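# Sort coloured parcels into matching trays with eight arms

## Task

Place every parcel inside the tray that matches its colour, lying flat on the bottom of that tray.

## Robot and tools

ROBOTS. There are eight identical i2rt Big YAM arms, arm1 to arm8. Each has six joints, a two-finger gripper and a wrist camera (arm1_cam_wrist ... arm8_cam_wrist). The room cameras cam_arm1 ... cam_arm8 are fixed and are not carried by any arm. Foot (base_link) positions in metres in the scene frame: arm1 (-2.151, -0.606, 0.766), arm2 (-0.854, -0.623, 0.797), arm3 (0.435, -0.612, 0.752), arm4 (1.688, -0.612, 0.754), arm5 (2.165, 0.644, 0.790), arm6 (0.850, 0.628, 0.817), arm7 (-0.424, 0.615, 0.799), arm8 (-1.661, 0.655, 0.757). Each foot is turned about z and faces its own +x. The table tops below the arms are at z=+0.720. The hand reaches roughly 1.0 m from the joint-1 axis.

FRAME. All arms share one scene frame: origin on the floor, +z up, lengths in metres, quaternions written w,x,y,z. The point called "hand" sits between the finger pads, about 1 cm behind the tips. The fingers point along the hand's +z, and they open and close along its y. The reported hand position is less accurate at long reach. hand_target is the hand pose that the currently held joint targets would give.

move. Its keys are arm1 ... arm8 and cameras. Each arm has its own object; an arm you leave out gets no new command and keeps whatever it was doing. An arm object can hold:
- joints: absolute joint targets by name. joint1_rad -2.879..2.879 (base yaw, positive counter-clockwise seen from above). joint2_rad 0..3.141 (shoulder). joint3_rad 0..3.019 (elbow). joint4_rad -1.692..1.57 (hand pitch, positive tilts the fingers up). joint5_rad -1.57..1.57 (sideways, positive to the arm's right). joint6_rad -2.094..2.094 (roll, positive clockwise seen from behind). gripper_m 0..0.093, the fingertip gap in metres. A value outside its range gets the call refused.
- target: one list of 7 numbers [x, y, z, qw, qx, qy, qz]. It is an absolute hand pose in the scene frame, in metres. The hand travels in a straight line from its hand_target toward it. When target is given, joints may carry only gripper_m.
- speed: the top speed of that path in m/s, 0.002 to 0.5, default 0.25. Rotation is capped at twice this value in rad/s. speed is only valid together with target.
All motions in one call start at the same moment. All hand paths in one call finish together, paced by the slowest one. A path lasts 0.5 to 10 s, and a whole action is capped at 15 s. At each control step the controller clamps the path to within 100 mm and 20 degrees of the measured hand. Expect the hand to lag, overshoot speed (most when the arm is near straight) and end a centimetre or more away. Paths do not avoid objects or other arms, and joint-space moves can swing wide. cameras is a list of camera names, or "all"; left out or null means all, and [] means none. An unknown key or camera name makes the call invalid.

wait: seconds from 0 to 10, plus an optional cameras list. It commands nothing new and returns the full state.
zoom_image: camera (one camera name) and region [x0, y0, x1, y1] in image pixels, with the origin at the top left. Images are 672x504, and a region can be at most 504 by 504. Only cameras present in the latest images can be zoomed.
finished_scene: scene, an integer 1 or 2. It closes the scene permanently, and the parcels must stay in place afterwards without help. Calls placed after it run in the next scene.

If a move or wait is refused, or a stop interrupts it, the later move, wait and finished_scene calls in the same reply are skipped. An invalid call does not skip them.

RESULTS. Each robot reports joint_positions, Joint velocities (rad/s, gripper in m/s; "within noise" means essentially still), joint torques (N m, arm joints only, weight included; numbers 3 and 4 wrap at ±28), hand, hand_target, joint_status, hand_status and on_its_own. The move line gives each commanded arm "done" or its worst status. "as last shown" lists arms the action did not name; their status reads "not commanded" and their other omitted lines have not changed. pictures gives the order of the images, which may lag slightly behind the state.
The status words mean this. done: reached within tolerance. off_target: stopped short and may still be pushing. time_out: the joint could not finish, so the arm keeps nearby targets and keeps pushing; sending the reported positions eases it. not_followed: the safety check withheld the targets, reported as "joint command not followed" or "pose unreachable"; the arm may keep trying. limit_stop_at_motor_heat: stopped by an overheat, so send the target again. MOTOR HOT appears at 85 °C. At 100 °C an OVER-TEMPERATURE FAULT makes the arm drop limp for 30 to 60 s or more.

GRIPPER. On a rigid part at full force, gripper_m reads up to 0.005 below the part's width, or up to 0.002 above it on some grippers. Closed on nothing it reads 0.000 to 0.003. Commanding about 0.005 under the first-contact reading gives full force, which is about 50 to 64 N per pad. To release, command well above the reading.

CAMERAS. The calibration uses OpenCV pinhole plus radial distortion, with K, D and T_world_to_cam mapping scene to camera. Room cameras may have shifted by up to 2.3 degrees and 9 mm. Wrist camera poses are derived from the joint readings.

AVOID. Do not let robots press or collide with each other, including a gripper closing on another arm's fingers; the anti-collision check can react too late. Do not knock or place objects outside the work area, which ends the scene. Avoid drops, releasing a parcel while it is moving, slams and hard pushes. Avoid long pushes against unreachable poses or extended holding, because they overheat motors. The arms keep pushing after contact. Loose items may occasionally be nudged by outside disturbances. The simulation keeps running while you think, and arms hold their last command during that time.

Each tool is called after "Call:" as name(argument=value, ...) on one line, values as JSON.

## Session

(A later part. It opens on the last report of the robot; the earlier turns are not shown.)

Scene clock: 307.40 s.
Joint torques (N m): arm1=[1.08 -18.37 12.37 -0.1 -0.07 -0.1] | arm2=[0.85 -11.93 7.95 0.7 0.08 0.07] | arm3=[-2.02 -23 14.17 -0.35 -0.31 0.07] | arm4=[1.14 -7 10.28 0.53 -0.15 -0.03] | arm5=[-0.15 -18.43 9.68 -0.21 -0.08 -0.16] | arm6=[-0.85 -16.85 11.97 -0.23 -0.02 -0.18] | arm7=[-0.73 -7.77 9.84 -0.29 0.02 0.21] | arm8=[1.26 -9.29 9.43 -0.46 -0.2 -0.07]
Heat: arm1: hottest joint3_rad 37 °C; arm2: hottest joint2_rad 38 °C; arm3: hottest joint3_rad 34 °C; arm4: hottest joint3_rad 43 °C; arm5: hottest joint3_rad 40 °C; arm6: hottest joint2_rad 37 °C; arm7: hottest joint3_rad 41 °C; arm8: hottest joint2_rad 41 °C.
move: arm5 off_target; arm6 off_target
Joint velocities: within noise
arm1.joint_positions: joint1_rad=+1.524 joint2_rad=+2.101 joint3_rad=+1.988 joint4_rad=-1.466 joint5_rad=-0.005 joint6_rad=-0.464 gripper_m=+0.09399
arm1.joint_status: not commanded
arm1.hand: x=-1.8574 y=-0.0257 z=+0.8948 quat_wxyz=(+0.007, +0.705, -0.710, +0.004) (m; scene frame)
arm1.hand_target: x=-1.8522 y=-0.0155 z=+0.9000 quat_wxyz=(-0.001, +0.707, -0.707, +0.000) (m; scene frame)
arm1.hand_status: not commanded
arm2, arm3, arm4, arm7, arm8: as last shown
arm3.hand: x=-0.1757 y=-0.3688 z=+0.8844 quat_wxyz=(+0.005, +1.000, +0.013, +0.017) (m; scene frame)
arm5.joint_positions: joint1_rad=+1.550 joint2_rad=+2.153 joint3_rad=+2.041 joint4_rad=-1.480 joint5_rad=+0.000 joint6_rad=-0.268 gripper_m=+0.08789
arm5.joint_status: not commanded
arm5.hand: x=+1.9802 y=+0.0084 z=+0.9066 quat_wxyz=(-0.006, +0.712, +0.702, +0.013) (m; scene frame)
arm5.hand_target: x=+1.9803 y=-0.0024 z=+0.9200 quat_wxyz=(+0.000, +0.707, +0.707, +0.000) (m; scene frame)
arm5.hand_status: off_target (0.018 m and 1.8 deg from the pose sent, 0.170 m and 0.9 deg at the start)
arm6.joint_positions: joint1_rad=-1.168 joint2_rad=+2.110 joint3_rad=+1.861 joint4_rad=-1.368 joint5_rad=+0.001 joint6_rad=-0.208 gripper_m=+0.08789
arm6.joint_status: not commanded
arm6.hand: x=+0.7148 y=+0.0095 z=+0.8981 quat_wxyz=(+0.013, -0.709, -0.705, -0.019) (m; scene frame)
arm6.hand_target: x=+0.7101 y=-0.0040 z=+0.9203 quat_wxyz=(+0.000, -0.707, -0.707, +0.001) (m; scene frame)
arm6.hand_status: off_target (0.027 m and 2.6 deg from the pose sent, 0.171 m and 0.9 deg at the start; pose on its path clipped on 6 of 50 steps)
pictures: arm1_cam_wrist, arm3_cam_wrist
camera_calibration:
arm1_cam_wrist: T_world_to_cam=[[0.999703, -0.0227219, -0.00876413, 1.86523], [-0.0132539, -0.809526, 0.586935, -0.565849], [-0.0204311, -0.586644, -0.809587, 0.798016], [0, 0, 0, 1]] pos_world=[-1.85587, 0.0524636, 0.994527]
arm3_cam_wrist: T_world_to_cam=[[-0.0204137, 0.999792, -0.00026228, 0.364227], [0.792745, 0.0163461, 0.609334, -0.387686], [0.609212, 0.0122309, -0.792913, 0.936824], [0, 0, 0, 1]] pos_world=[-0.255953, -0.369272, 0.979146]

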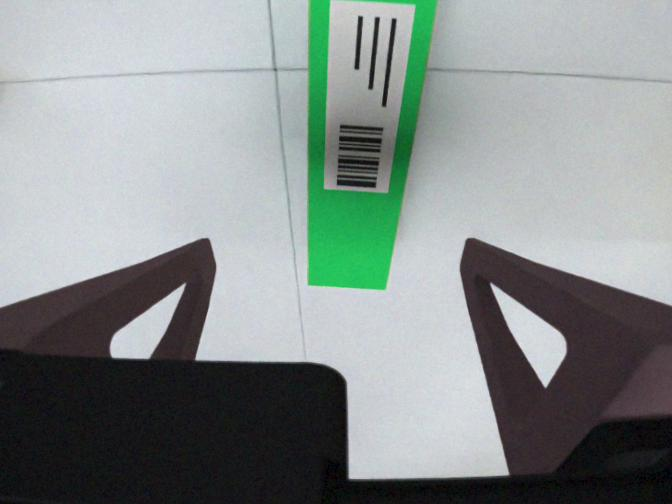

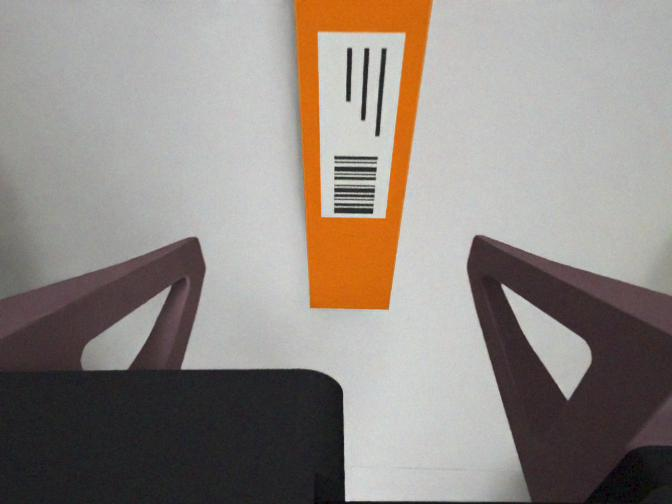

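Call:
move(arm1={"target":[-1.843,-0.005,0.742,0,0.7071,-0.7071,0],"speed":0.2}, arm3={"target":[-0.18,-0.350,0.742,0,1,0,0],"speed":0.2}, arm5={"target":[2.06,0.27,0.97,0,0.7071,0.7071,0],"speed":0.35}, arm6={"target":[0.765,0.25,0.97,0,0.7071,0.7071,0],"speed":0.35}, arm4={"target":[1.98,-0.015,0.9,0,0.7071,-0.7071,0],"speed":0.3}, cameras=["arm1_cam_wrist","arm3_cam_wrist","arm4_cam_wrist"])

Call:
move(arm1={"joints":{"gripper_m":0.045}}, arm3={"joints":{"gripper_m":0.045}}, cameras=[])

Scene clock: 325.57 s.
Joint torques (N m): arm1=[0.62 -19.49 7.9 0.75 -0.06 -0.05] | arm2=[0.85 -11.93 7.94 0.72 0.09 0.07] | arm3=[-1.96 -23.82 8.92 0.61 -0.3 -0.01] | arm4=[0.5 -16.5 14.63 -0.34 -0.02 -0.04] | arm5=[-0.62 -8.35 6.82 0.16 -0.08 -0.08] | arm6=[-1.03 -9.05 8.01 -0.03 -0.03 -0.18] | arm7=[-0.73 -7.65 9.84 -0.23 0.01 0.21] | arm8=[1.32 -9.35 9.43 -0.44 -0.22 -0.1]
Heat: arm1: hottest joint3_rad 37 °C; arm2: hottest joint3_rad 37 °C; arm3: hottest joint3_rad 37 °C; arm4: hottest joint3_rad 43 °C; arm5: hottest joint3_rad 41 °C; arm6: hottest joint3_rad 39 °C; arm7: hottest joint3_rad 41 °C; arm8: hottest joint2_rad 39 °C.
move: arm1 off_target; arm3 off_target; arm4 off_target; arm5 done; arm6 done
Joint velocities: within noise
arm1.joint_positions: joint1_rad=+1.524 joint2_rad=+2.262 joint3_rad=+1.893 joint4_rad=-1.184 joint5_rad=-0.005 joint6_rad=-0.467 gripper_m=+0.09399
arm1.joint_status: not commanded
arm1.hand: x=-1.8450 y=-0.0036 z=+0.7558 quat_wxyz=(-0.005, +0.706, -0.708, +0.000) (m; scene frame)
arm1.hand_target: x=-1.8431 y=-0.0052 z=+0.7421 quat_wxyz=(+0.000, +0.707, -0.707, +0.000) (m; scene frame)
arm1.hand_status: off_target (0.014 m and 0.6 deg from the pose sent, 0.155 m and 1.0 deg at the start)
arm2, arm7, arm8: as last shown
arm3.joint_positions: joint1_rad=+0.223 joint2_rad=+2.250 joint3_rad=+1.866 joint4_rad=-1.198 joint5_rad=-0.003 joint6_rad=-0.405 gripper_m=+0.09396
arm3.joint_status: not commanded
arm3.hand: x=-0.1791 y=-0.3609 z=+0.7432 quat_wxyz=(+0.001, +1.000, +0.009, +0.008) (m; scene frame)
arm3.hand_target: x=-0.1797 y=-0.3500 z=+0.7420 quat_wxyz=(+0.000, +1.000, +0.000, +0.000) (m; scene frame)
arm3.hand_status: off_target (0.011 m and 1.3 deg from the pose sent, 0.144 m and 2.5 deg at the start)
arm4.joint_positions: joint1_rad=+0.163 joint2_rad=+2.086 joint3_rad=+2.016 joint4_rad=-1.498 joint5_rad=+0.004 joint6_rad=-0.443 gripper_m=+0.09398
arm4.joint_status: not commanded
arm4.hand: x=+1.9761 y=-0.0276 z=+0.8987 quat_wxyz=(+0.006, +0.703, -0.711, +0.001) (m; scene frame)
arm4.hand_target: x=+1.9797 y=-0.0155 z=+0.8999 quat_wxyz=(-0.001, +0.707, -0.707, +0.000) (m; scene frame)
arm4.hand_status: off_target (0.013 m and 1.0 deg from the pose sent, 0.310 m and 1.3 deg at the start)
arm5.joint_positions: joint1_rad=+1.553 joint2_rad=+1.376 joint3_rad=+1.139 joint4_rad=-1.333 joint5_rad=+0.000 joint6_rad=-0.268 gripper_m=+0.08789
arm5.joint_status: not commanded
arm5.hand: x=+2.0574 y=+0.2714 z=+0.9671 quat_wxyz=(-0.001, +0.711, +0.704, +0.003) (m; scene frame)
arm5.hand_target: x=+2.0600 y=+0.2701 z=+0.9699 quat_wxyz=(+0.000, +0.707, +0.707, +0.000) (m; scene frame)
arm5.hand_status: done (0.004 m and 0.7 deg from the pose sent, 0.281 m and 1.8 deg at the start)
arm6.joint_positions: joint1_rad=-1.168 joint2_rad=+1.417 joint3_rad=+1.087 joint4_rad=-1.255 joint5_rad=+0.001 joint6_rad=-0.211 gripper_m=+0.08789
arm6.joint_status: not commanded
arm6.hand: x=+0.7670 y=+0.2487 z=+0.9627 quat_wxyz=(+0.004, -0.708, -0.706, -0.006) (m; scene frame)
arm6.hand_target: x=+0.7650 y=+0.2500 z=+0.9700 quat_wxyz=(+0.000, -0.707, -0.707, +0.000) (m; scene frame)
arm6.hand_status: done (0.008 m and 0.8 deg from the pose sent, 0.256 m and 2.7 deg at the start)
pictures: arm1_cam_wrist, arm3_cam_wrist, arm4_cam_wrist
camera_calibration:
arm1_cam_wrist: T_world_to_cam=[[0.999816, -0.0190449, 0.00209698, 1.84405], [-0.0168605, -0.822555, 0.568436, -0.458926], [-0.00910092, -0.568367, -0.822725, 0.729576], [0, 0, 0, 1]] pos_world=[-1.84481, 0.0722954, 0.857244]
arm3_cam_wrist: T_world_to_cam=[[-0.0128615, 0.999887, 0.00772933, 0.351724], [0.804169, 0.00574935, 0.594373, -0.289834], [0.594262, 0.0138602, -0.804152, 0.833062], [0, 0, 0, 1]] pos_world=[-0.257457, -0.361565, 0.83946]
arm4_cam_wrist: T_world_to_cam=[[0.999987, 0.00165593, 0.00488706, -1.98297], [-0.00153748, -0.808467, 0.588539, -0.543481], [0.00492561, -0.588539, -0.808454, 0.825342], [0, 0, 0, 1]] pos_world=[1.97804, 0.0496425, 0.996802]

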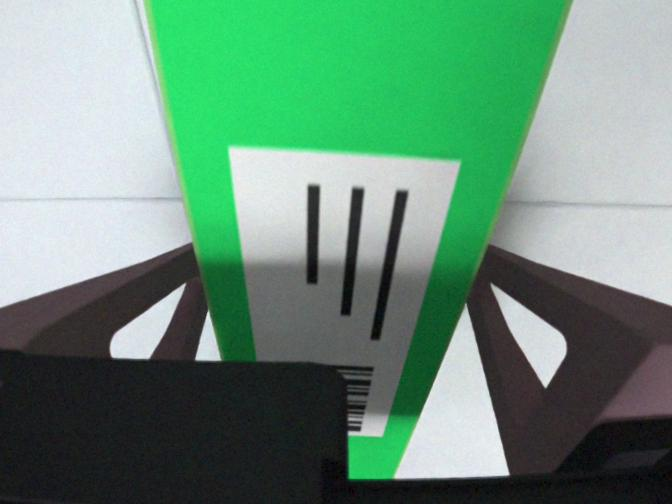

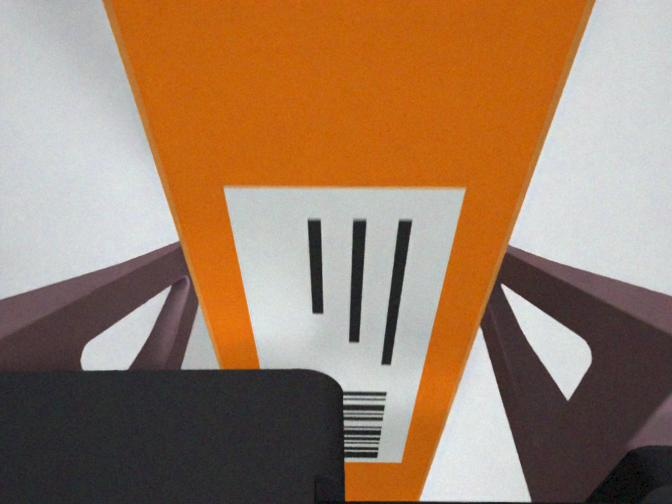

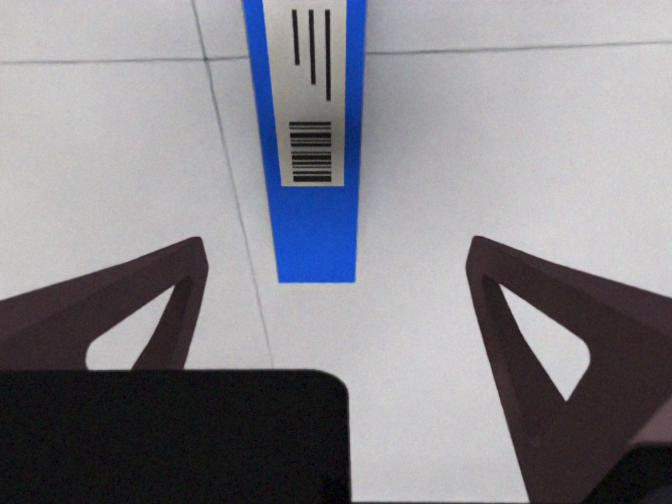

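Scene clock: 326.17 s.
Joint torques (N m): arm1=[0.73 -19.72 7.8 0.79 -0.04 -0.07] | arm2=[0.85 -11.93 7.94 0.7 0.08 0.07] | arm3=[-2.08 -23.88 8.94 0.59 -0.28 -0.03] | arm4=[0.5 -16.44 14.63 -0.24 -0.02 -0.03] | arm5=[-0.32 -8.35 6.82 0.24 -0.12 -0.07] | arm6=[-1.03 -9 7.97 -0.05 -0.03 -0.18] | arm7=[-0.79 -7.88 9.84 -0.28 0 0.2] | arm8=[1.32 -9.05 9.4 -0.46 -0.2 -0.11]
Heat: arm1: hottest joint3_rad 37 °C; arm2: hottest joint3_rad 37 °C; arm3: hottest joint3_rad 36 °C; arm4: hottest joint3_rad 43 °C; arm5: hottest joint3_rad 41 °C; arm6: hottest joint3_rad 39 °C; arm7: hottest joint3_rad 41 °C; arm8: hottest joint2_rad 38 °C.
move: arm1 off_target; arm3 off_target
Joint velocities: within noise
arm1.joint_positions: joint1_rad=+1.524 joint2_rad=+2.262 joint3_rad=+1.893 joint4_rad=-1.183 joint5_rad=-0.005 joint6_rad=-0.468 gripper_m=+0.05957
arm1.joint_status: gripper_m off_target (ended at +0.05962, target +0.04500)
arm1.hand: x=-1.8450 y=-0.0033 z=+0.7558 quat_wxyz=(-0.005, +0.706, -0.708, -0.001) (m; scene frame)
arm1.hand_target: x=-1.8431 y=-0.0052 z=+0.7421 quat_wxyz=(+0.000, +0.707, -0.707, +0.000) (m; scene frame)
arm1.hand_status: not commanded
arm2, arm5, arm6, arm7, arm8: as last shown
arm3.joint_positions: joint1_rad=+0.223 joint2_rad=+2.250 joint3_rad=+1.866 joint4_rad=-1.198 joint5_rad=-0.004 joint6_rad=-0.405 gripper_m=+0.05854
arm3.joint_status: gripper_m off_target (ended at +0.05857, target +0.04500)
arm3.hand: x=-0.1791 y=-0.3610 z=+0.7432 quat_wxyz=(+0.001, +1.000, +0.009, +0.007) (m; scene frame)
arm3.hand_target: x=-0.1797 y=-0.3501 z=+0.7420 quat_wxyz=(+0.000, +1.000, +0.000, +0.000) (m; scene frame)
arm3.hand_status: not commanded
arm4.joint_positions: joint1_rad=+0.163 joint2_rad=+2.086 joint3_rad=+2.016 joint4_rad=-1.499 joint5_rad=+0.004 joint6_rad=-0.443 gripper_m=+0.09398
arm4.joint_status: not commanded
arm4.hand: x=+1.9760 y=-0.0277 z=+0.8987 quat_wxyz=(+0.006, +0.703, -0.711, +0.001) (m; scene frame)
arm4.hand_target: x=+1.9797 y=-0.0156 z=+0.8999 quat_wxyz=(-0.001, +0.707, -0.707, +0.000) (m; scene frame)
arm4.hand_status: not commanded
arm6.joint_positions: joint1_rad=-1.168 joint2_rad=+1.417 joint3_rad=+1.087 joint4_rad=-1.255 joint5_rad=+0.001 joint6_rad=-0.212 gripper_m=+0.08789
pictures: none
No camera images: "cameras" was empty.

Call:
move(arm1={"target":[-1.845,-0.02,0.91,0,0.7071,-0.7071,0],"speed":0.3}, arm3={"target":[-0.165,-0.365,0.91,0,1,0,0],"speed":0.3}, arm4={"target":[1.958,-0.005,0.742,0,0.7071,-0.7071,0],"speed":0.2}, cameras=["arm4_cam_wrist"])

Call:
move(arm1={"target":[-1.98,-0.26,0.96,0,0.7071,-0.7071,0],"speed":0.35}, arm3={"target":[0.07,-0.47,0.96,0,1,0,0],"speed":0.35}, arm4={"joints":{"gripper_m":0.045}}, cameras=[])

Call:
move(arm1={"joints":{"joint1_rad":-1.546,"joint6_rad":0}}, arm3={"joints":{"joint1_rad":2.14,"joint6_rad":0}}, arm4={"target":[1.958,-0.02,0.91,0,0.7071,-0.7071,0],"speed":0.3}, cameras=[])

Call:
move(arm1={"target":[-2.42,-1.245,0.9,0,0.8141,0.5807,0],"speed":0.35}, arm3={"target":[0.406,-1.295,0.91,0,0.6884,0.7254,0],"speed":0.35}, arm4={"target":[1.85,-0.26,0.96,0,0.7071,-0.7071,0],"speed":0.35}, cameras=["arm1_cam_wrist","arm3_cam_wrist","cam_arm1","cam_arm3"])

Scene clock: 345.43 s.
Joint torques (N m): arm1=[-0.03 -19.31 12.44 -0.14 -0.05 -0.06] | arm2=[0.85 -11.93 7.94 0.7 0.08 0.07] | arm3=[-1.03 -24.12 14.05 -0.42 -0.29 0.09] | arm4=[0.62 -17.61 9.89 0.75 -0.04 0.11] | arm5=[-0.26 -8.18 6.83 0.24 -0.11 -0.05] | arm6=[-1.14 -9 7.99 -0.03 -0.03 -0.18] | arm7=[-0.91 -7.71 9.84 -0.24 0.01 0.2] | arm8=[1.08 -9.17 9.42 -0.46 -0.19 -0.1]
Heat: arm1: hottest joint3_rad 36 °C; arm2: hottest joint3_rad 36 °C; arm3: hottest joint3_rad 35 °C; arm4: hottest joint3_rad 45 °C; arm5: hottest joint3_rad 40 °C; arm6: hottest joint3_rad 38 °C; arm7: hottest joint3_rad 41 °C; arm8: hottest joint2_rad 37 °C.
move: arm1 off_target; arm3 off_target; arm4 off_target
Joint velocities: within noise
arm1.joint_positions: joint1_rad=+1.523 joint2_rad=+2.101 joint3_rad=+2.004 joint4_rad=-1.487 joint5_rad=-0.005 joint6_rad=-0.477 gripper_m=+0.05959
arm1.joint_status: not commanded
arm1.hand: x=-1.8575 y=-0.0266 z=+0.9006 quat_wxyz=(+0.010, +0.709, -0.705, +0.004) (m; scene frame)
arm1.hand_target: x=-1.8453 y=-0.0206 z=+0.9099 quat_wxyz=(-0.001, +0.707, -0.707, +0.000) (m; scene frame)
arm1.hand_status: off_target (0.017 m and 1.3 deg from the pose sent, 0.155 m and 0.6 deg at the start)
arm2, arm5, arm6, arm7, arm8: as last shown
arm3.joint_positions: joint1_rad=+0.223 joint2_rad=+2.093 joint3_rad=+1.961 joint4_rad=-1.496 joint5_rad=-0.004 joint6_rad=-0.405 gripper_m=+0.05854
arm3.joint_status: not commanded
arm3.hand: x=-0.1525 y=-0.3730 z=+0.8789 quat_wxyz=(+0.010, +1.000, +0.009, +0.028) (m; scene frame)
arm3.hand_target: x=-0.1635 y=-0.3655 z=+0.9102 quat_wxyz=(+0.000, +1.000, +0.000, -0.001) (m; scene frame)
arm3.hand_status: off_target (0.034 m and 3.6 deg from the pose sent, 0.167 m and 1.3 deg at the start)
arm4.joint_positions: joint1_rad=+0.190 joint2_rad=+2.206 joint3_rad=+1.834 joint4_rad=-1.179 joint5_rad=+0.005 joint6_rad=-0.426 gripper_m=+0.09398
arm4.joint_status: not commanded
arm4.hand: x=+1.9640 y=-0.0100 z=+0.7549 quat_wxyz=(-0.003, +0.706, -0.708, -0.002) (m; scene frame)
arm4.hand_target: x=+1.9579 y=-0.0055 z=+0.7420 quat_wxyz=(+0.000, +0.707, -0.707, +0.000) (m; scene frame)
arm4.hand_status: off_target (0.015 m and 0.4 deg from the pose sent, 0.159 m and 1.0 deg at the start)
pictures: arm4_cam_wrist
camera_calibration:
arm4_cam_wrist: T_world_to_cam=[[0.999854, 0.0108746, 0.0131498, -1.97609], [0.0013126, -0.817357, 0.57613, -0.440973], [0.0170133, -0.576029, -0.817252, 0.702684], [0, 0, 0, 1]] pos_world=[1.96443, 0.0658229, 0.854313]

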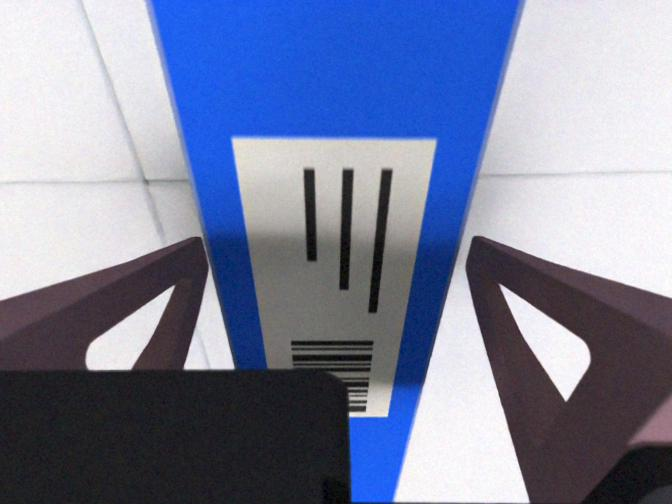

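Scene clock: 347.17 s.
Joint torques (N m): arm1=[1.73 -8.88 7.83 0.35 -0.04 0.08] | arm2=[0.85 -11.93 7.94 0.7 0.08 0.07] | arm3=[0.15 -13.51 9.22 -0.06 -0.27 0.15] | arm4=[1.2 -17.61 9.89 0.75 -0.05 0.11] | arm5=[-0.26 -7.88 6.67 0.23 -0.07 -0.1] | arm6=[-1.08 -8.94 7.99 -0.03 -0.03 -0.18] | arm7=[-0.85 -7.77 9.78 -0.23 0.01 0.21] | arm8=[1.38 -9.47 9.46 -0.5 -0.21 -0.1]
Heat: arm1: hottest joint3_rad 36 °C; arm2: hottest joint3_rad 36 °C; arm3: hottest joint3_rad 35 °C; arm4: hottest joint3_rad 45 °C; arm5: hottest joint3_rad 40 °C; arm6: hottest joint3_rad 38 °C; arm7: hottest joint3_rad 41 °C; arm8: hottest joint2_rad 37 °C.
move: arm1 done; arm3 done; arm4 off_target
Joint velocities: within noise
arm1.joint_positions: joint1_rad=+1.523 joint2_rad=+1.354 joint3_rad=+1.176 joint4_rad=-1.375 joint5_rad=-0.005 joint6_rad=-0.474 gripper_m=+0.05959
arm1.joint_status: not commanded
arm1.hand: x=-1.9767 y=-0.2591 z=+0.9642 quat_wxyz=(-0.005, +0.708, -0.706, +0.000) (m; scene frame)
arm1.hand_target: x=-1.9800 y=-0.2601 z=+0.9599 quat_wxyz=(+0.000, +0.707, -0.707, +0.000) (m; scene frame)
arm1.hand_status: done (0.005 m and 0.6 deg from the pose sent, 0.270 m and 1.3 deg at the start)
arm2, arm5, arm6, arm7, arm8: as last shown
arm3.joint_positions: joint1_rad=+0.223 joint2_rad=+1.386 joint3_rad=+1.211 joint4_rad=-1.405 joint5_rad=-0.005 joint6_rad=-0.393 gripper_m=+0.05854
arm3.joint_status: not commanded
arm3.hand: x=+0.0704 y=-0.4648 z=+0.9532 quat_wxyz=(+0.001, +1.000, +0.003, +0.006) (m; scene frame)
arm3.hand_target: x=+0.0701 y=-0.4699 z=+0.9599 quat_wxyz=(+0.000, +1.000, +0.000, +0.000) (m; scene frame)
arm3.hand_status: done (0.009 m and 0.8 deg from the pose sent, 0.256 m and 3.6 deg at the start)
arm4.joint_positions: joint1_rad=+0.190 joint2_rad=+2.206 joint3_rad=+1.834 joint4_rad=-1.179 joint5_rad=+0.005 joint6_rad=-0.425 gripper_m=+0.05944
arm4.joint_status: gripper_m off_target (ended at +0.05947, target +0.04500)
arm4.hand: x=+1.9640 y=-0.0100 z=+0.7549 quat_wxyz=(-0.003, +0.706, -0.708, -0.002) (m; scene frame)
arm4.hand_target: x=+1.9579 y=-0.0055 z=+0.7420 quat_wxyz=(+0.000, +0.707, -0.707, +0.000) (m; scene frame)
arm4.hand_status: not commanded
pictures: none
No camera images: "cameras" was empty.

Scene clock: 349.63 s.
Joint torques (N m): arm1=[0.5 -9.7 7.86 0.32 0.04 0.09] | arm2=[0.85 -11.93 7.94 0.72 0.08 0.07] | arm3=[0.32 -13.57 9.28 -0.08 -0.16 0.13] | arm4=[0.5 -16.56 14.12 -0.24 -0.06 0.04] | arm5=[0.21 -8.64 6.71 0.32 -0.08 -0.11] | arm6=[-1.08 -8.94 7.98 -0.05 -0.02 -0.18] | arm7=[-0.91 -7.59 9.74 -0.23 0.01 0.2] | arm8=[1.32 -9.41 9.43 -0.53 -0.21 -0.11]
Heat: arm1: hottest joint3_rad 36 °C; arm2: hottest joint3_rad 36 °C; arm3: hottest joint3_rad 35 °C; arm4: hottest joint3_rad 46 °C; arm5: hottest joint3_rad 39 °C; arm6: hottest joint3_rad 38 °C; arm7: hottest joint3_rad 41 °C; arm8: hottest joint3_rad 37 °C.
move: arm1 done; arm3 done; arm4 off_target
Joint velocities: within noise
arm1.joint_positions: joint1_rad=-1.537 joint2_rad=+1.364 joint3_rad=+1.176 joint4_rad=-1.370 joint5_rad=-0.007 joint6_rad=-0.007 gripper_m=+0.05959
arm1.joint_status: all done
arm1.hand: x=-2.2991 y=-0.9638 z=+0.9669 quat_wxyz=(-0.011, -0.829, -0.559, +0.005) (m; scene frame)
arm1.hand_target: x=-2.3007 y=-0.9588 z=+0.9662 quat_wxyz=(-0.010, -0.833, -0.553, +0.003) (m; scene frame)
arm1.hand_status: not commanded
arm2, arm5, arm6, arm8: as last shown
arm3.joint_positions: joint1_rad=+2.129 joint2_rad=+1.386 joint3_rad=+1.211 joint4_rad=-1.405 joint5_rad=-0.007 joint6_rad=-0.016 gripper_m=+0.05855
arm3.joint_status: all done
arm3.hand: x=+0.4146 y=-1.0053 z=+0.9519 quat_wxyz=(-0.001, +0.720, +0.694, +0.010) (m; scene frame)
arm3.hand_target: x=+0.4190 y=-1.0039 z=+0.9588 quat_wxyz=(+0.004, +0.721, +0.692, +0.006) (m; scene frame)
arm3.hand_status: not commanded
arm4.joint_positions: joint1_rad=+0.190 joint2_rad=+2.046 joint3_rad=+1.971 joint4_rad=-1.494 joint5_rad=+0.005 joint6_rad=-0.425 gripper_m=+0.05944
arm4.joint_status: not commanded
arm4.hand: x=+1.9553 y=-0.0314 z=+0.9062 quat_wxyz=(+0.006, +0.706, -0.708, +0.002) (m; scene frame)
arm4.hand_target: x=+1.9578 y=-0.0205 z=+0.9100 quat_wxyz=(-0.001, +0.707, -0.707, +0.000) (m; scene frame)
arm4.hand_status: off_target (0.012 m and 0.8 deg from the pose sent, 0.155 m and 0.4 deg at the start; pose on its path clipped on 2 of 74 steps)
arm7.joint_positions: joint1_rad=-1.033 joint2_rad=+1.291 joint3_rad=+1.224 joint4_rad=-1.479 joint5_rad=-0.002 joint6_rad=-0.114 gripper_m=+0.09310
arm7.joint_status: not commanded
arm7.hand: x=-0.4614 y=+0.2464 z=+1.0402 quat_wxyz=(-0.007, -0.703, -0.711, +0.008) (m; scene frame)
arm7.hand_target: x=-0.4635 y=+0.2495 z=+1.0355 quat_wxyz=(+0.001, -0.708, -0.706, +0.000) (m; scene frame)
arm7.hand_status: not commanded
pictures: none
No camera images: "cameras" was empty.

Scene clock: 351.77 s.
Joint torques (N m): arm1=[0.91 -19.72 12.77 -0.13 0.18 -0.06] | arm2=[0.85 -11.93 7.95 0.7 0.09 0.07] | arm3=[0.5 -23.53 14.48 -0.49 0.03 -0.21] | arm4=[0.38 -8.94 9.62 -0.08 -0.06 0.04] | arm5=[-0.09 -7.94 6.84 0.27 -0.11 -0.08] | arm6=[-1.14 -9.05 7.99 -0.05 -0.03 -0.17] | arm7=[-0.91 -7.71 9.89 -0.29 0 0.2] | arm8=[1.32 -9.47 9.43 -0.44 -0.22 -0.09]
Heat: arm1: hottest joint3_rad 37 °C; arm2: hottest joint3_rad 36 °C; arm3: hottest joint3_rad 35 °C; arm4: hottest joint3_rad 46 °C; arm5: hottest joint3_rad 39 °C; arm6: hottest joint3_rad 38 °C; arm7: hottest joint3_rad 41 °C; arm8: hottest joint3_rad 37 °C.
move: arm1 off_target; arm3 off_target; arm4 done
Joint velocities: within noise
arm1.joint_positions: joint1_rad=-1.537 joint2_rad=+2.228 joint3_rad=+2.180 joint4_rad=-1.546 joint5_rad=+0.004 joint6_rad=-0.055 gripper_m=+0.05959
arm1.joint_status: not commanded
arm1.hand: x=-2.4125 y=-1.2358 z=+0.8961 quat_wxyz=(+0.003, -0.815, -0.579, -0.007) (m; scene frame)
arm1.hand_target: x=-2.4198 y=-1.2444 z=+0.9000 quat_wxyz=(+0.000, -0.814, -0.581, +0.001) (m; scene frame)
arm1.hand_status: off_target (0.012 m and 0.9 deg from the pose sent, 0.313 m and 3.3 deg at the start)
arm2, arm5, arm6, arm7, arm8: as last shown
arm3.joint_positions: joint1_rad=+2.129 joint2_rad=+2.184 joint3_rad=+2.160 joint4_rad=-1.577 joint5_rad=+0.001 joint6_rad=-0.075 gripper_m=+0.05855
arm3.joint_status: not commanded
arm3.hand: x=+0.3992 y=-1.2812 z=+0.8938 quat_wxyz=(-0.011, +0.699, +0.715, +0.015) (m; scene frame)
arm3.hand_target: x=+0.4062 y=-1.2939 z=+0.9101 quat_wxyz=(+0.001, +0.688, +0.725, -0.001) (m; scene frame)
arm3.hand_status: off_target (0.022 m and 2.7 deg from the pose sent, 0.293 m and 5.2 deg at the start)
arm4.joint_positions: joint1_rad=+0.190 joint2_rad=+1.350 joint3_rad=+1.201 joint4_rad=-1.399 joint5_rad=+0.005 joint6_rad=-0.425 gripper_m=+0.05944
arm4.joint_status: not commanded
arm4.hand: x=+1.8528 y=-0.2566 z=+0.9608 quat_wxyz=(-0.004, +0.706, -0.708, -0.002) (m; scene frame)
arm4.hand_target: x=+1.8501 y=-0.2599 z=+0.9600 quat_wxyz=(+0.000, +0.707, -0.707, +0.000) (m; scene frame)
arm4.hand_status: done (0.005 m and 0.6 deg from the pose sent, 0.257 m and 0.8 deg at the start)
pictures: arm1_cam_wrist, arm3_cam_wrist, cam_arm1, cam_arm3
camera_calibration:
arm1_cam_wrist: T_world_to_cam=[[-0.939152, 0.343407, -0.00814545, -1.83292], [0.273585, 0.76212, 0.586791, 1.08068], [0.207716, 0.548857, -0.809697, 2.03161], [0, 0, 0, 1]] pos_world=[-2.43904, -1.30924, 0.995927]
arm3_cam_wrist: T_world_to_cam=[[-0.999815, -0.0190067, 0.00293704, 0.371013], [-0.0132501, 0.791434, 0.611111, 0.478967], [-0.0139397, 0.610959, -0.791539, 1.6198], [0, 0, 0, 1]] pos_world=[0.39987, -1.36165, 0.988345]

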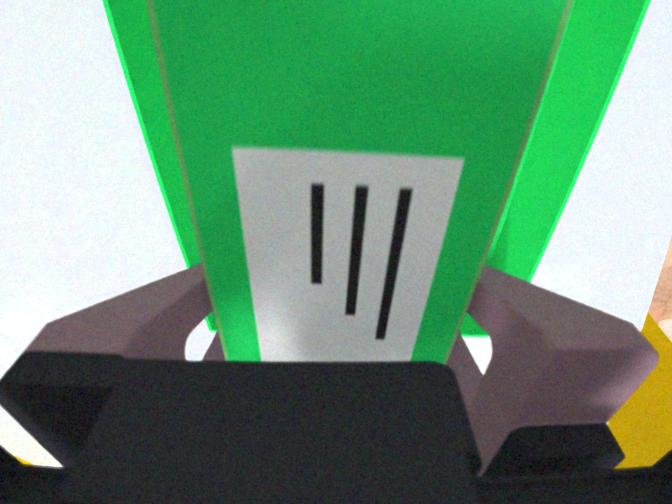

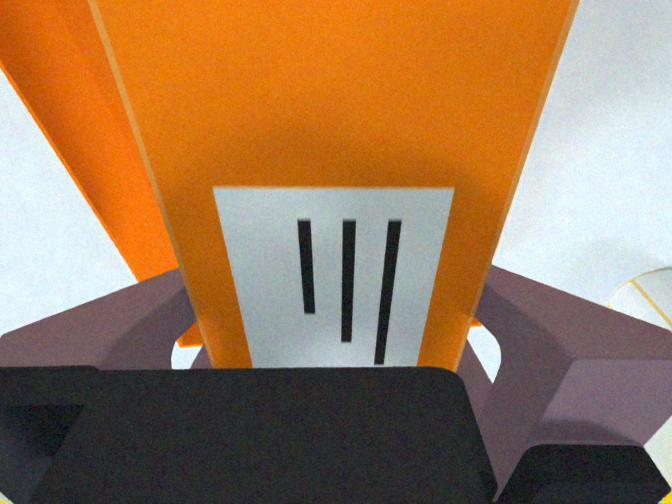

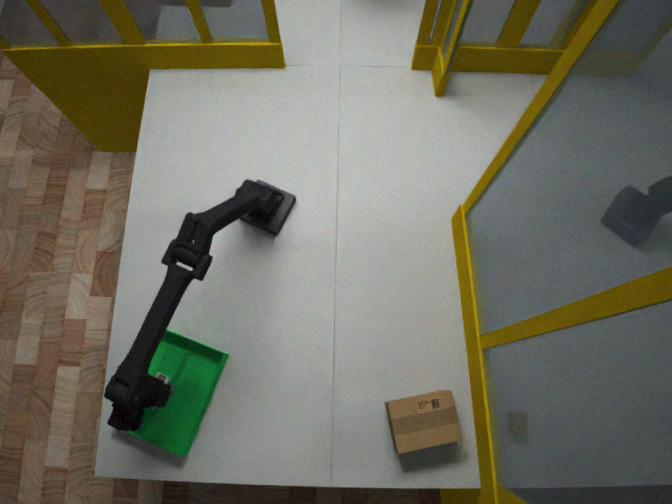

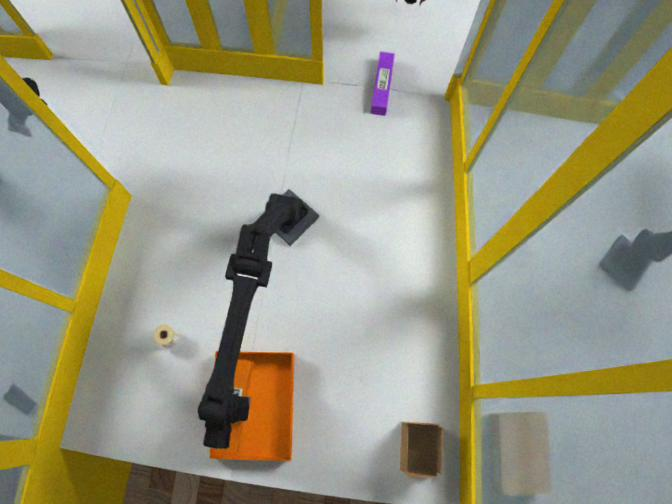

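Call:
move(arm3={"target":[0.448,-1.293,0.91,0,0.6756,0.7373,0],"speed":0.25}, arm1={"target":[-2.417,-1.242,0.75,0,0.8141,0.5807,0],"speed":0.15}, arm4={"joints":{"joint1_rad":-1.892,"joint6_rad":0}}, cameras=["arm3_cam_wrist","cam_arm3","cam_arm1"])

Call:
move(arm4={"target":[2.1045,-1.19,0.9,0,0.4695,0.8829,0],"speed":0.35}, cameras=["arm4_cam_wrist","cam_arm4"])

Scene clock: 379.83 s.
Joint torques (N m): arm1=[1.2 -20.84 7.98 0.84 0.17 -0.06] | arm2=[0.85 -11.87 7.94 0.7 0.08 0.07] | arm3=[0.56 -24.12 13.34 -0.14 0.03 0.07] | arm4=[-0.91 -8.76 9.68 -0.02 -0.04 0.11] | arm5=[-0.26 -8.23 6.84 0.28 -0.06 -0.08] | arm6=[-1.08 -9 7.99 -0.05 -0.03 -0.18] | arm7=[-0.79 -7.82 9.77 -0.25 0 0.2] | arm8=[1.44 -9.11 9.42 -0.43 -0.21 -0.11]
Heat: arm1: hottest joint3_rad 42 °C; arm2: hottest joint3_rad 36 °C; arm3: hottest joint3_rad 38 °C; arm4: hottest joint3_rad 46 °C; arm5: hottest joint3_rad 38 °C; arm6: hottest joint3_rad 37 °C; arm7: hottest joint3_rad 42 °C; arm8: hottest joint3_rad 37 °C.
move: arm1 off_target; arm3 off_target; arm4 done
Joint velocities: within noise
arm1.joint_positions: joint1_rad=-1.537 joint2_rad=+2.318 joint3_rad=+1.982 joint4_rad=-1.236 joint5_rad=+0.004 joint6_rad=-0.056 gripper_m=+0.05959
arm1.joint_status: not commanded
arm1.hand: x=-2.4144 y=-1.2431 z=+0.7618 quat_wxyz=(-0.003, -0.815, -0.580, +0.002) (m; scene frame)
arm1.hand_target: x=-2.4169 y=-1.2418 z=+0.7501 quat_wxyz=(+0.000, -0.814, -0.581, +0.000) (m; scene frame)
arm1.hand_status: off_target (0.012 m and 0.4 deg from the pose sent, 0.146 m and 0.9 deg at the start)
arm2.joint_positions: joint1_rad=-2.079 joint2_rad=+1.377 joint3_rad=+1.125 joint4_rad=-1.320 joint5_rad=+0.000 joint6_rad=+0.396 gripper_m=+0.08792
arm2.joint_status: not commanded
arm2.hand: x=-0.4995 y=-0.4728 z=+0.9715 quat_wxyz=(+0.001, +0.003, -1.000, +0.000) (m; scene frame)
arm2.hand_target: x=-0.5000 y=-0.4700 z=+0.9700 quat_wxyz=(+0.000, +0.000, -1.000, +0.000) (m; scene frame)
arm2.hand_status: not commanded
arm3.joint_positions: joint1_rad=+2.190 joint2_rad=+2.184 joint3_rad=+2.160 joint4_rad=-1.578 joint5_rad=+0.001 joint6_rad=-0.075 gripper_m=+0.05855
arm3.joint_status: not commanded
arm3.hand: x=+0.4398 y=-1.2820 z=+0.8940 quat_wxyz=(-0.011, +0.677, +0.736, +0.015) (m; scene frame)
arm3.hand_target: x=+0.4480 y=-1.2922 z=+0.9101 quat_wxyz=(+0.001, +0.676, +0.737, +0.000) (m; scene frame)
arm3.hand_status: off_target (0.021 m and 2.1 deg from the pose sent, 0.053 m and 4.2 deg at the start)
arm4.joint_positions: joint1_rad=-1.884 joint2_rad=+1.350 joint3_rad=+1.201 joint4_rad=-1.399 joint5_rad=+0.006 joint6_rad=-0.007 gripper_m=+0.05942
arm4.joint_status: all done
arm4.hand: x=+1.9205 y=-0.9223 z=+0.9665 quat_wxyz=(-0.006, -0.446, -0.895, +0.015) (m; scene frame)
arm4.hand_target: x=+1.9156 y=-0.9208 z=+0.9657 quat_wxyz=(-0.002, -0.453, -0.892, +0.013) (m; scene frame)
arm4.hand_status: not commanded
arm5, arm6, arm7: as last shown
arm8.joint_positions: joint1_rad=+0.317 joint2_rad=+1.323 joint3_rad=+1.178 joint4_rad=-1.416 joint5_rad=+0.003 joint6_rad=-0.288 gripper_m=+0.08792
arm8.joint_status: not commanded
arm8.hand: x=-1.7690 y=+0.2961 z=+0.9711 quat_wxyz=(-0.001, -0.707, -0.707, +0.005) (m; scene frame)
arm8.hand_target: x=-1.7700 y=+0.3000 z=+0.9699 quat_wxyz=(+0.000, -0.707, -0.707, +0.000) (m; scene frame)
arm8.hand_status: not commanded
pictures: arm3_cam_wrist, cam_arm1, cam_arm3
camera_calibration:
arm3_cam_wrist: T_world_to_cam=[[-0.996827, -0.0795507, 0.00262837, 0.33283], [-0.0613659, 0.78915, 0.611127, 0.498225], [-0.0506897, 0.609027, -0.791528, 1.63468], [0, 0, 0, 1]] pos_world=[0.44521, -1.36226, 0.988545]

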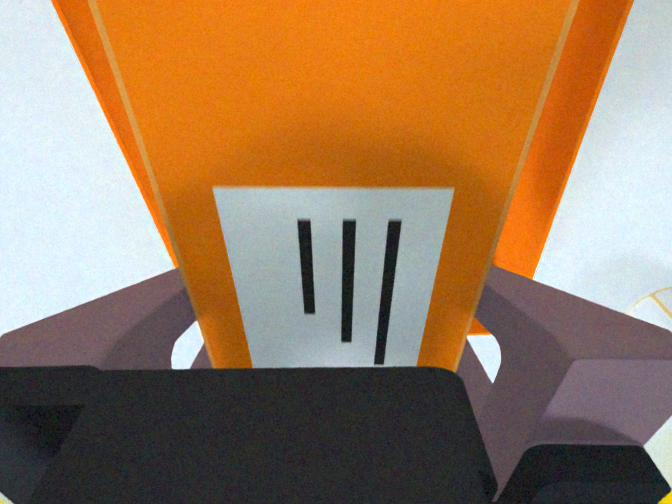

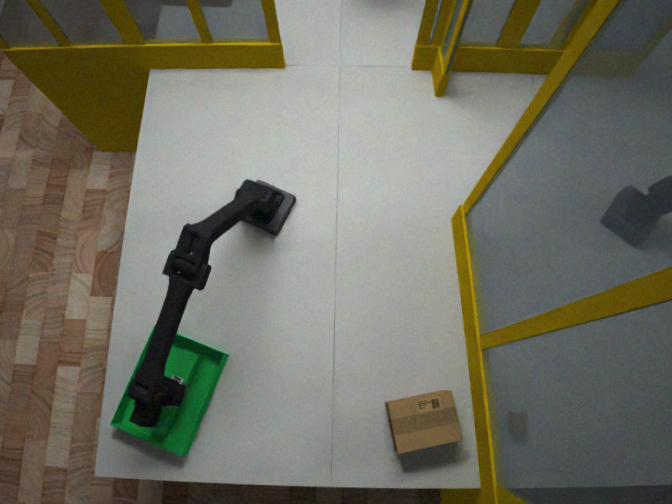

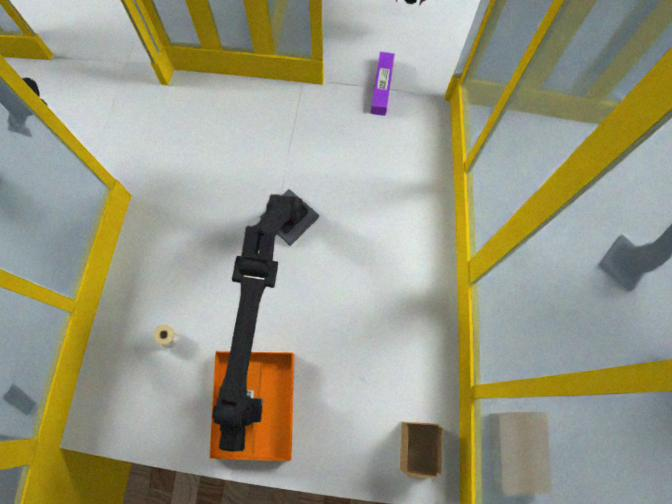

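Scene clock: 382.40 s.
Joint torques (N m): arm1=[1.49 -20.48 8.01 0.76 0.16 -0.06] | arm2=[0.85 -11.93 7.94 0.7 0.08 0.07] | arm3=[0.56 -24.06 13.38 -0.17 0.03 0.06] | arm4=[-1.79 -18.61 15.01 -0.24 -0.15 0.12] | arm5=[-0.21 -8.88 6.74 0.13 -0.11 -0.06] | arm6=[-1.03 -9 7.99 -0.05 -0.03 -0.17] | arm7=[-0.85 -7.82 9.85 -0.25 0.02 0.2] | arm8=[1.2 -9.47 9.46 -0.42 -0.23 -0.11]
Heat: arm1: hottest joint3_rad 42 °C; arm2: hottest joint3_rad 36 °C; arm3: hottest joint3_rad 38 °C; arm4: hottest joint3_rad 47 °C; arm5: hottest joint3_rad 38 °C; arm6: hottest joint3_rad 37 °C; arm7: hottest joint3_rad 42 °C; arm8: hottest joint3_rad 37 °C.
move: arm4 off_target
Joint velocities: within noise
arm1, arm2, arm3, arm5, arm6, arm7, arm8: as last shown
arm4.joint_positions: joint1_rad=-1.891 joint2_rad=+2.300 joint3_rad=+2.357 joint4_rad=-1.645 joint5_rad=-0.013 joint6_rad=+0.016 gripper_m=+0.05942
arm4.joint_status: not commanded
arm4.hand: x=+2.1054 y=-1.1755 z=+0.8980 quat_wxyz=(+0.008, -0.460, -0.888, -0.002) (m; scene frame)
arm4.hand_target: x=+2.1039 y=-1.1895 z=+0.9000 quat_wxyz=(-0.001, -0.469, -0.883, +0.001) (m; scene frame)
arm4.hand_status: off_target (0.015 m and 1.6 deg from the pose sent, 0.332 m and 3.6 deg at the start)
pictures: arm4_cam_wrist, cam_arm4
camera_calibration:
arm4_cam_wrist: T_world_to_cam=[[-0.808006, -0.589003, 0.0141855, 0.993483], [-0.467147, 0.655141, 0.593772, 1.22514], [-0.359027, 0.473144, -0.804508, 2.15939], [0, 0, 0, 1]] pos_world=[2.15034, -1.23918, 0.995704]

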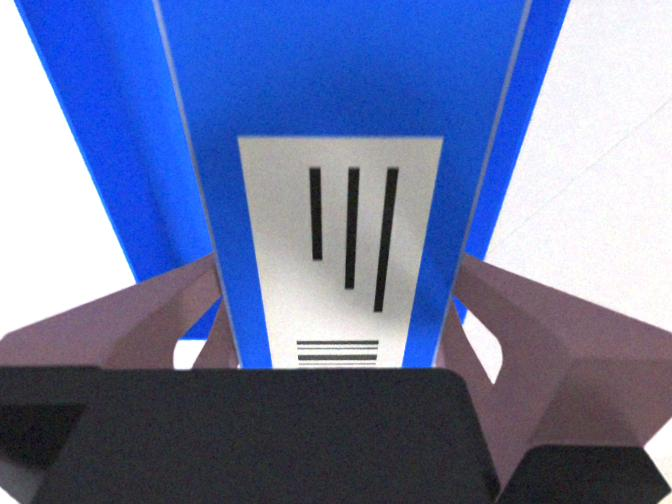

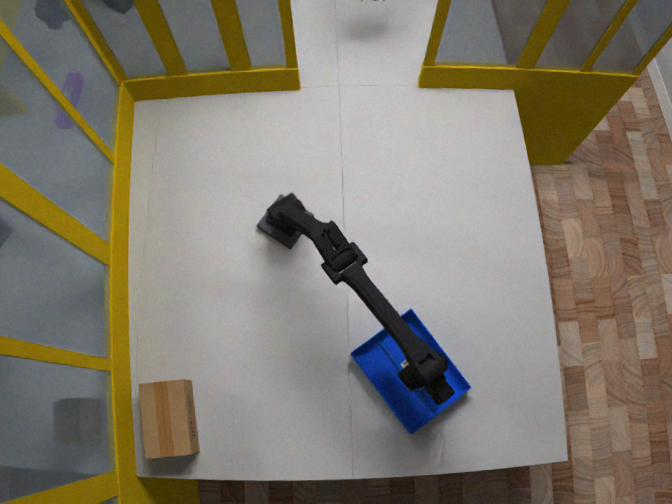

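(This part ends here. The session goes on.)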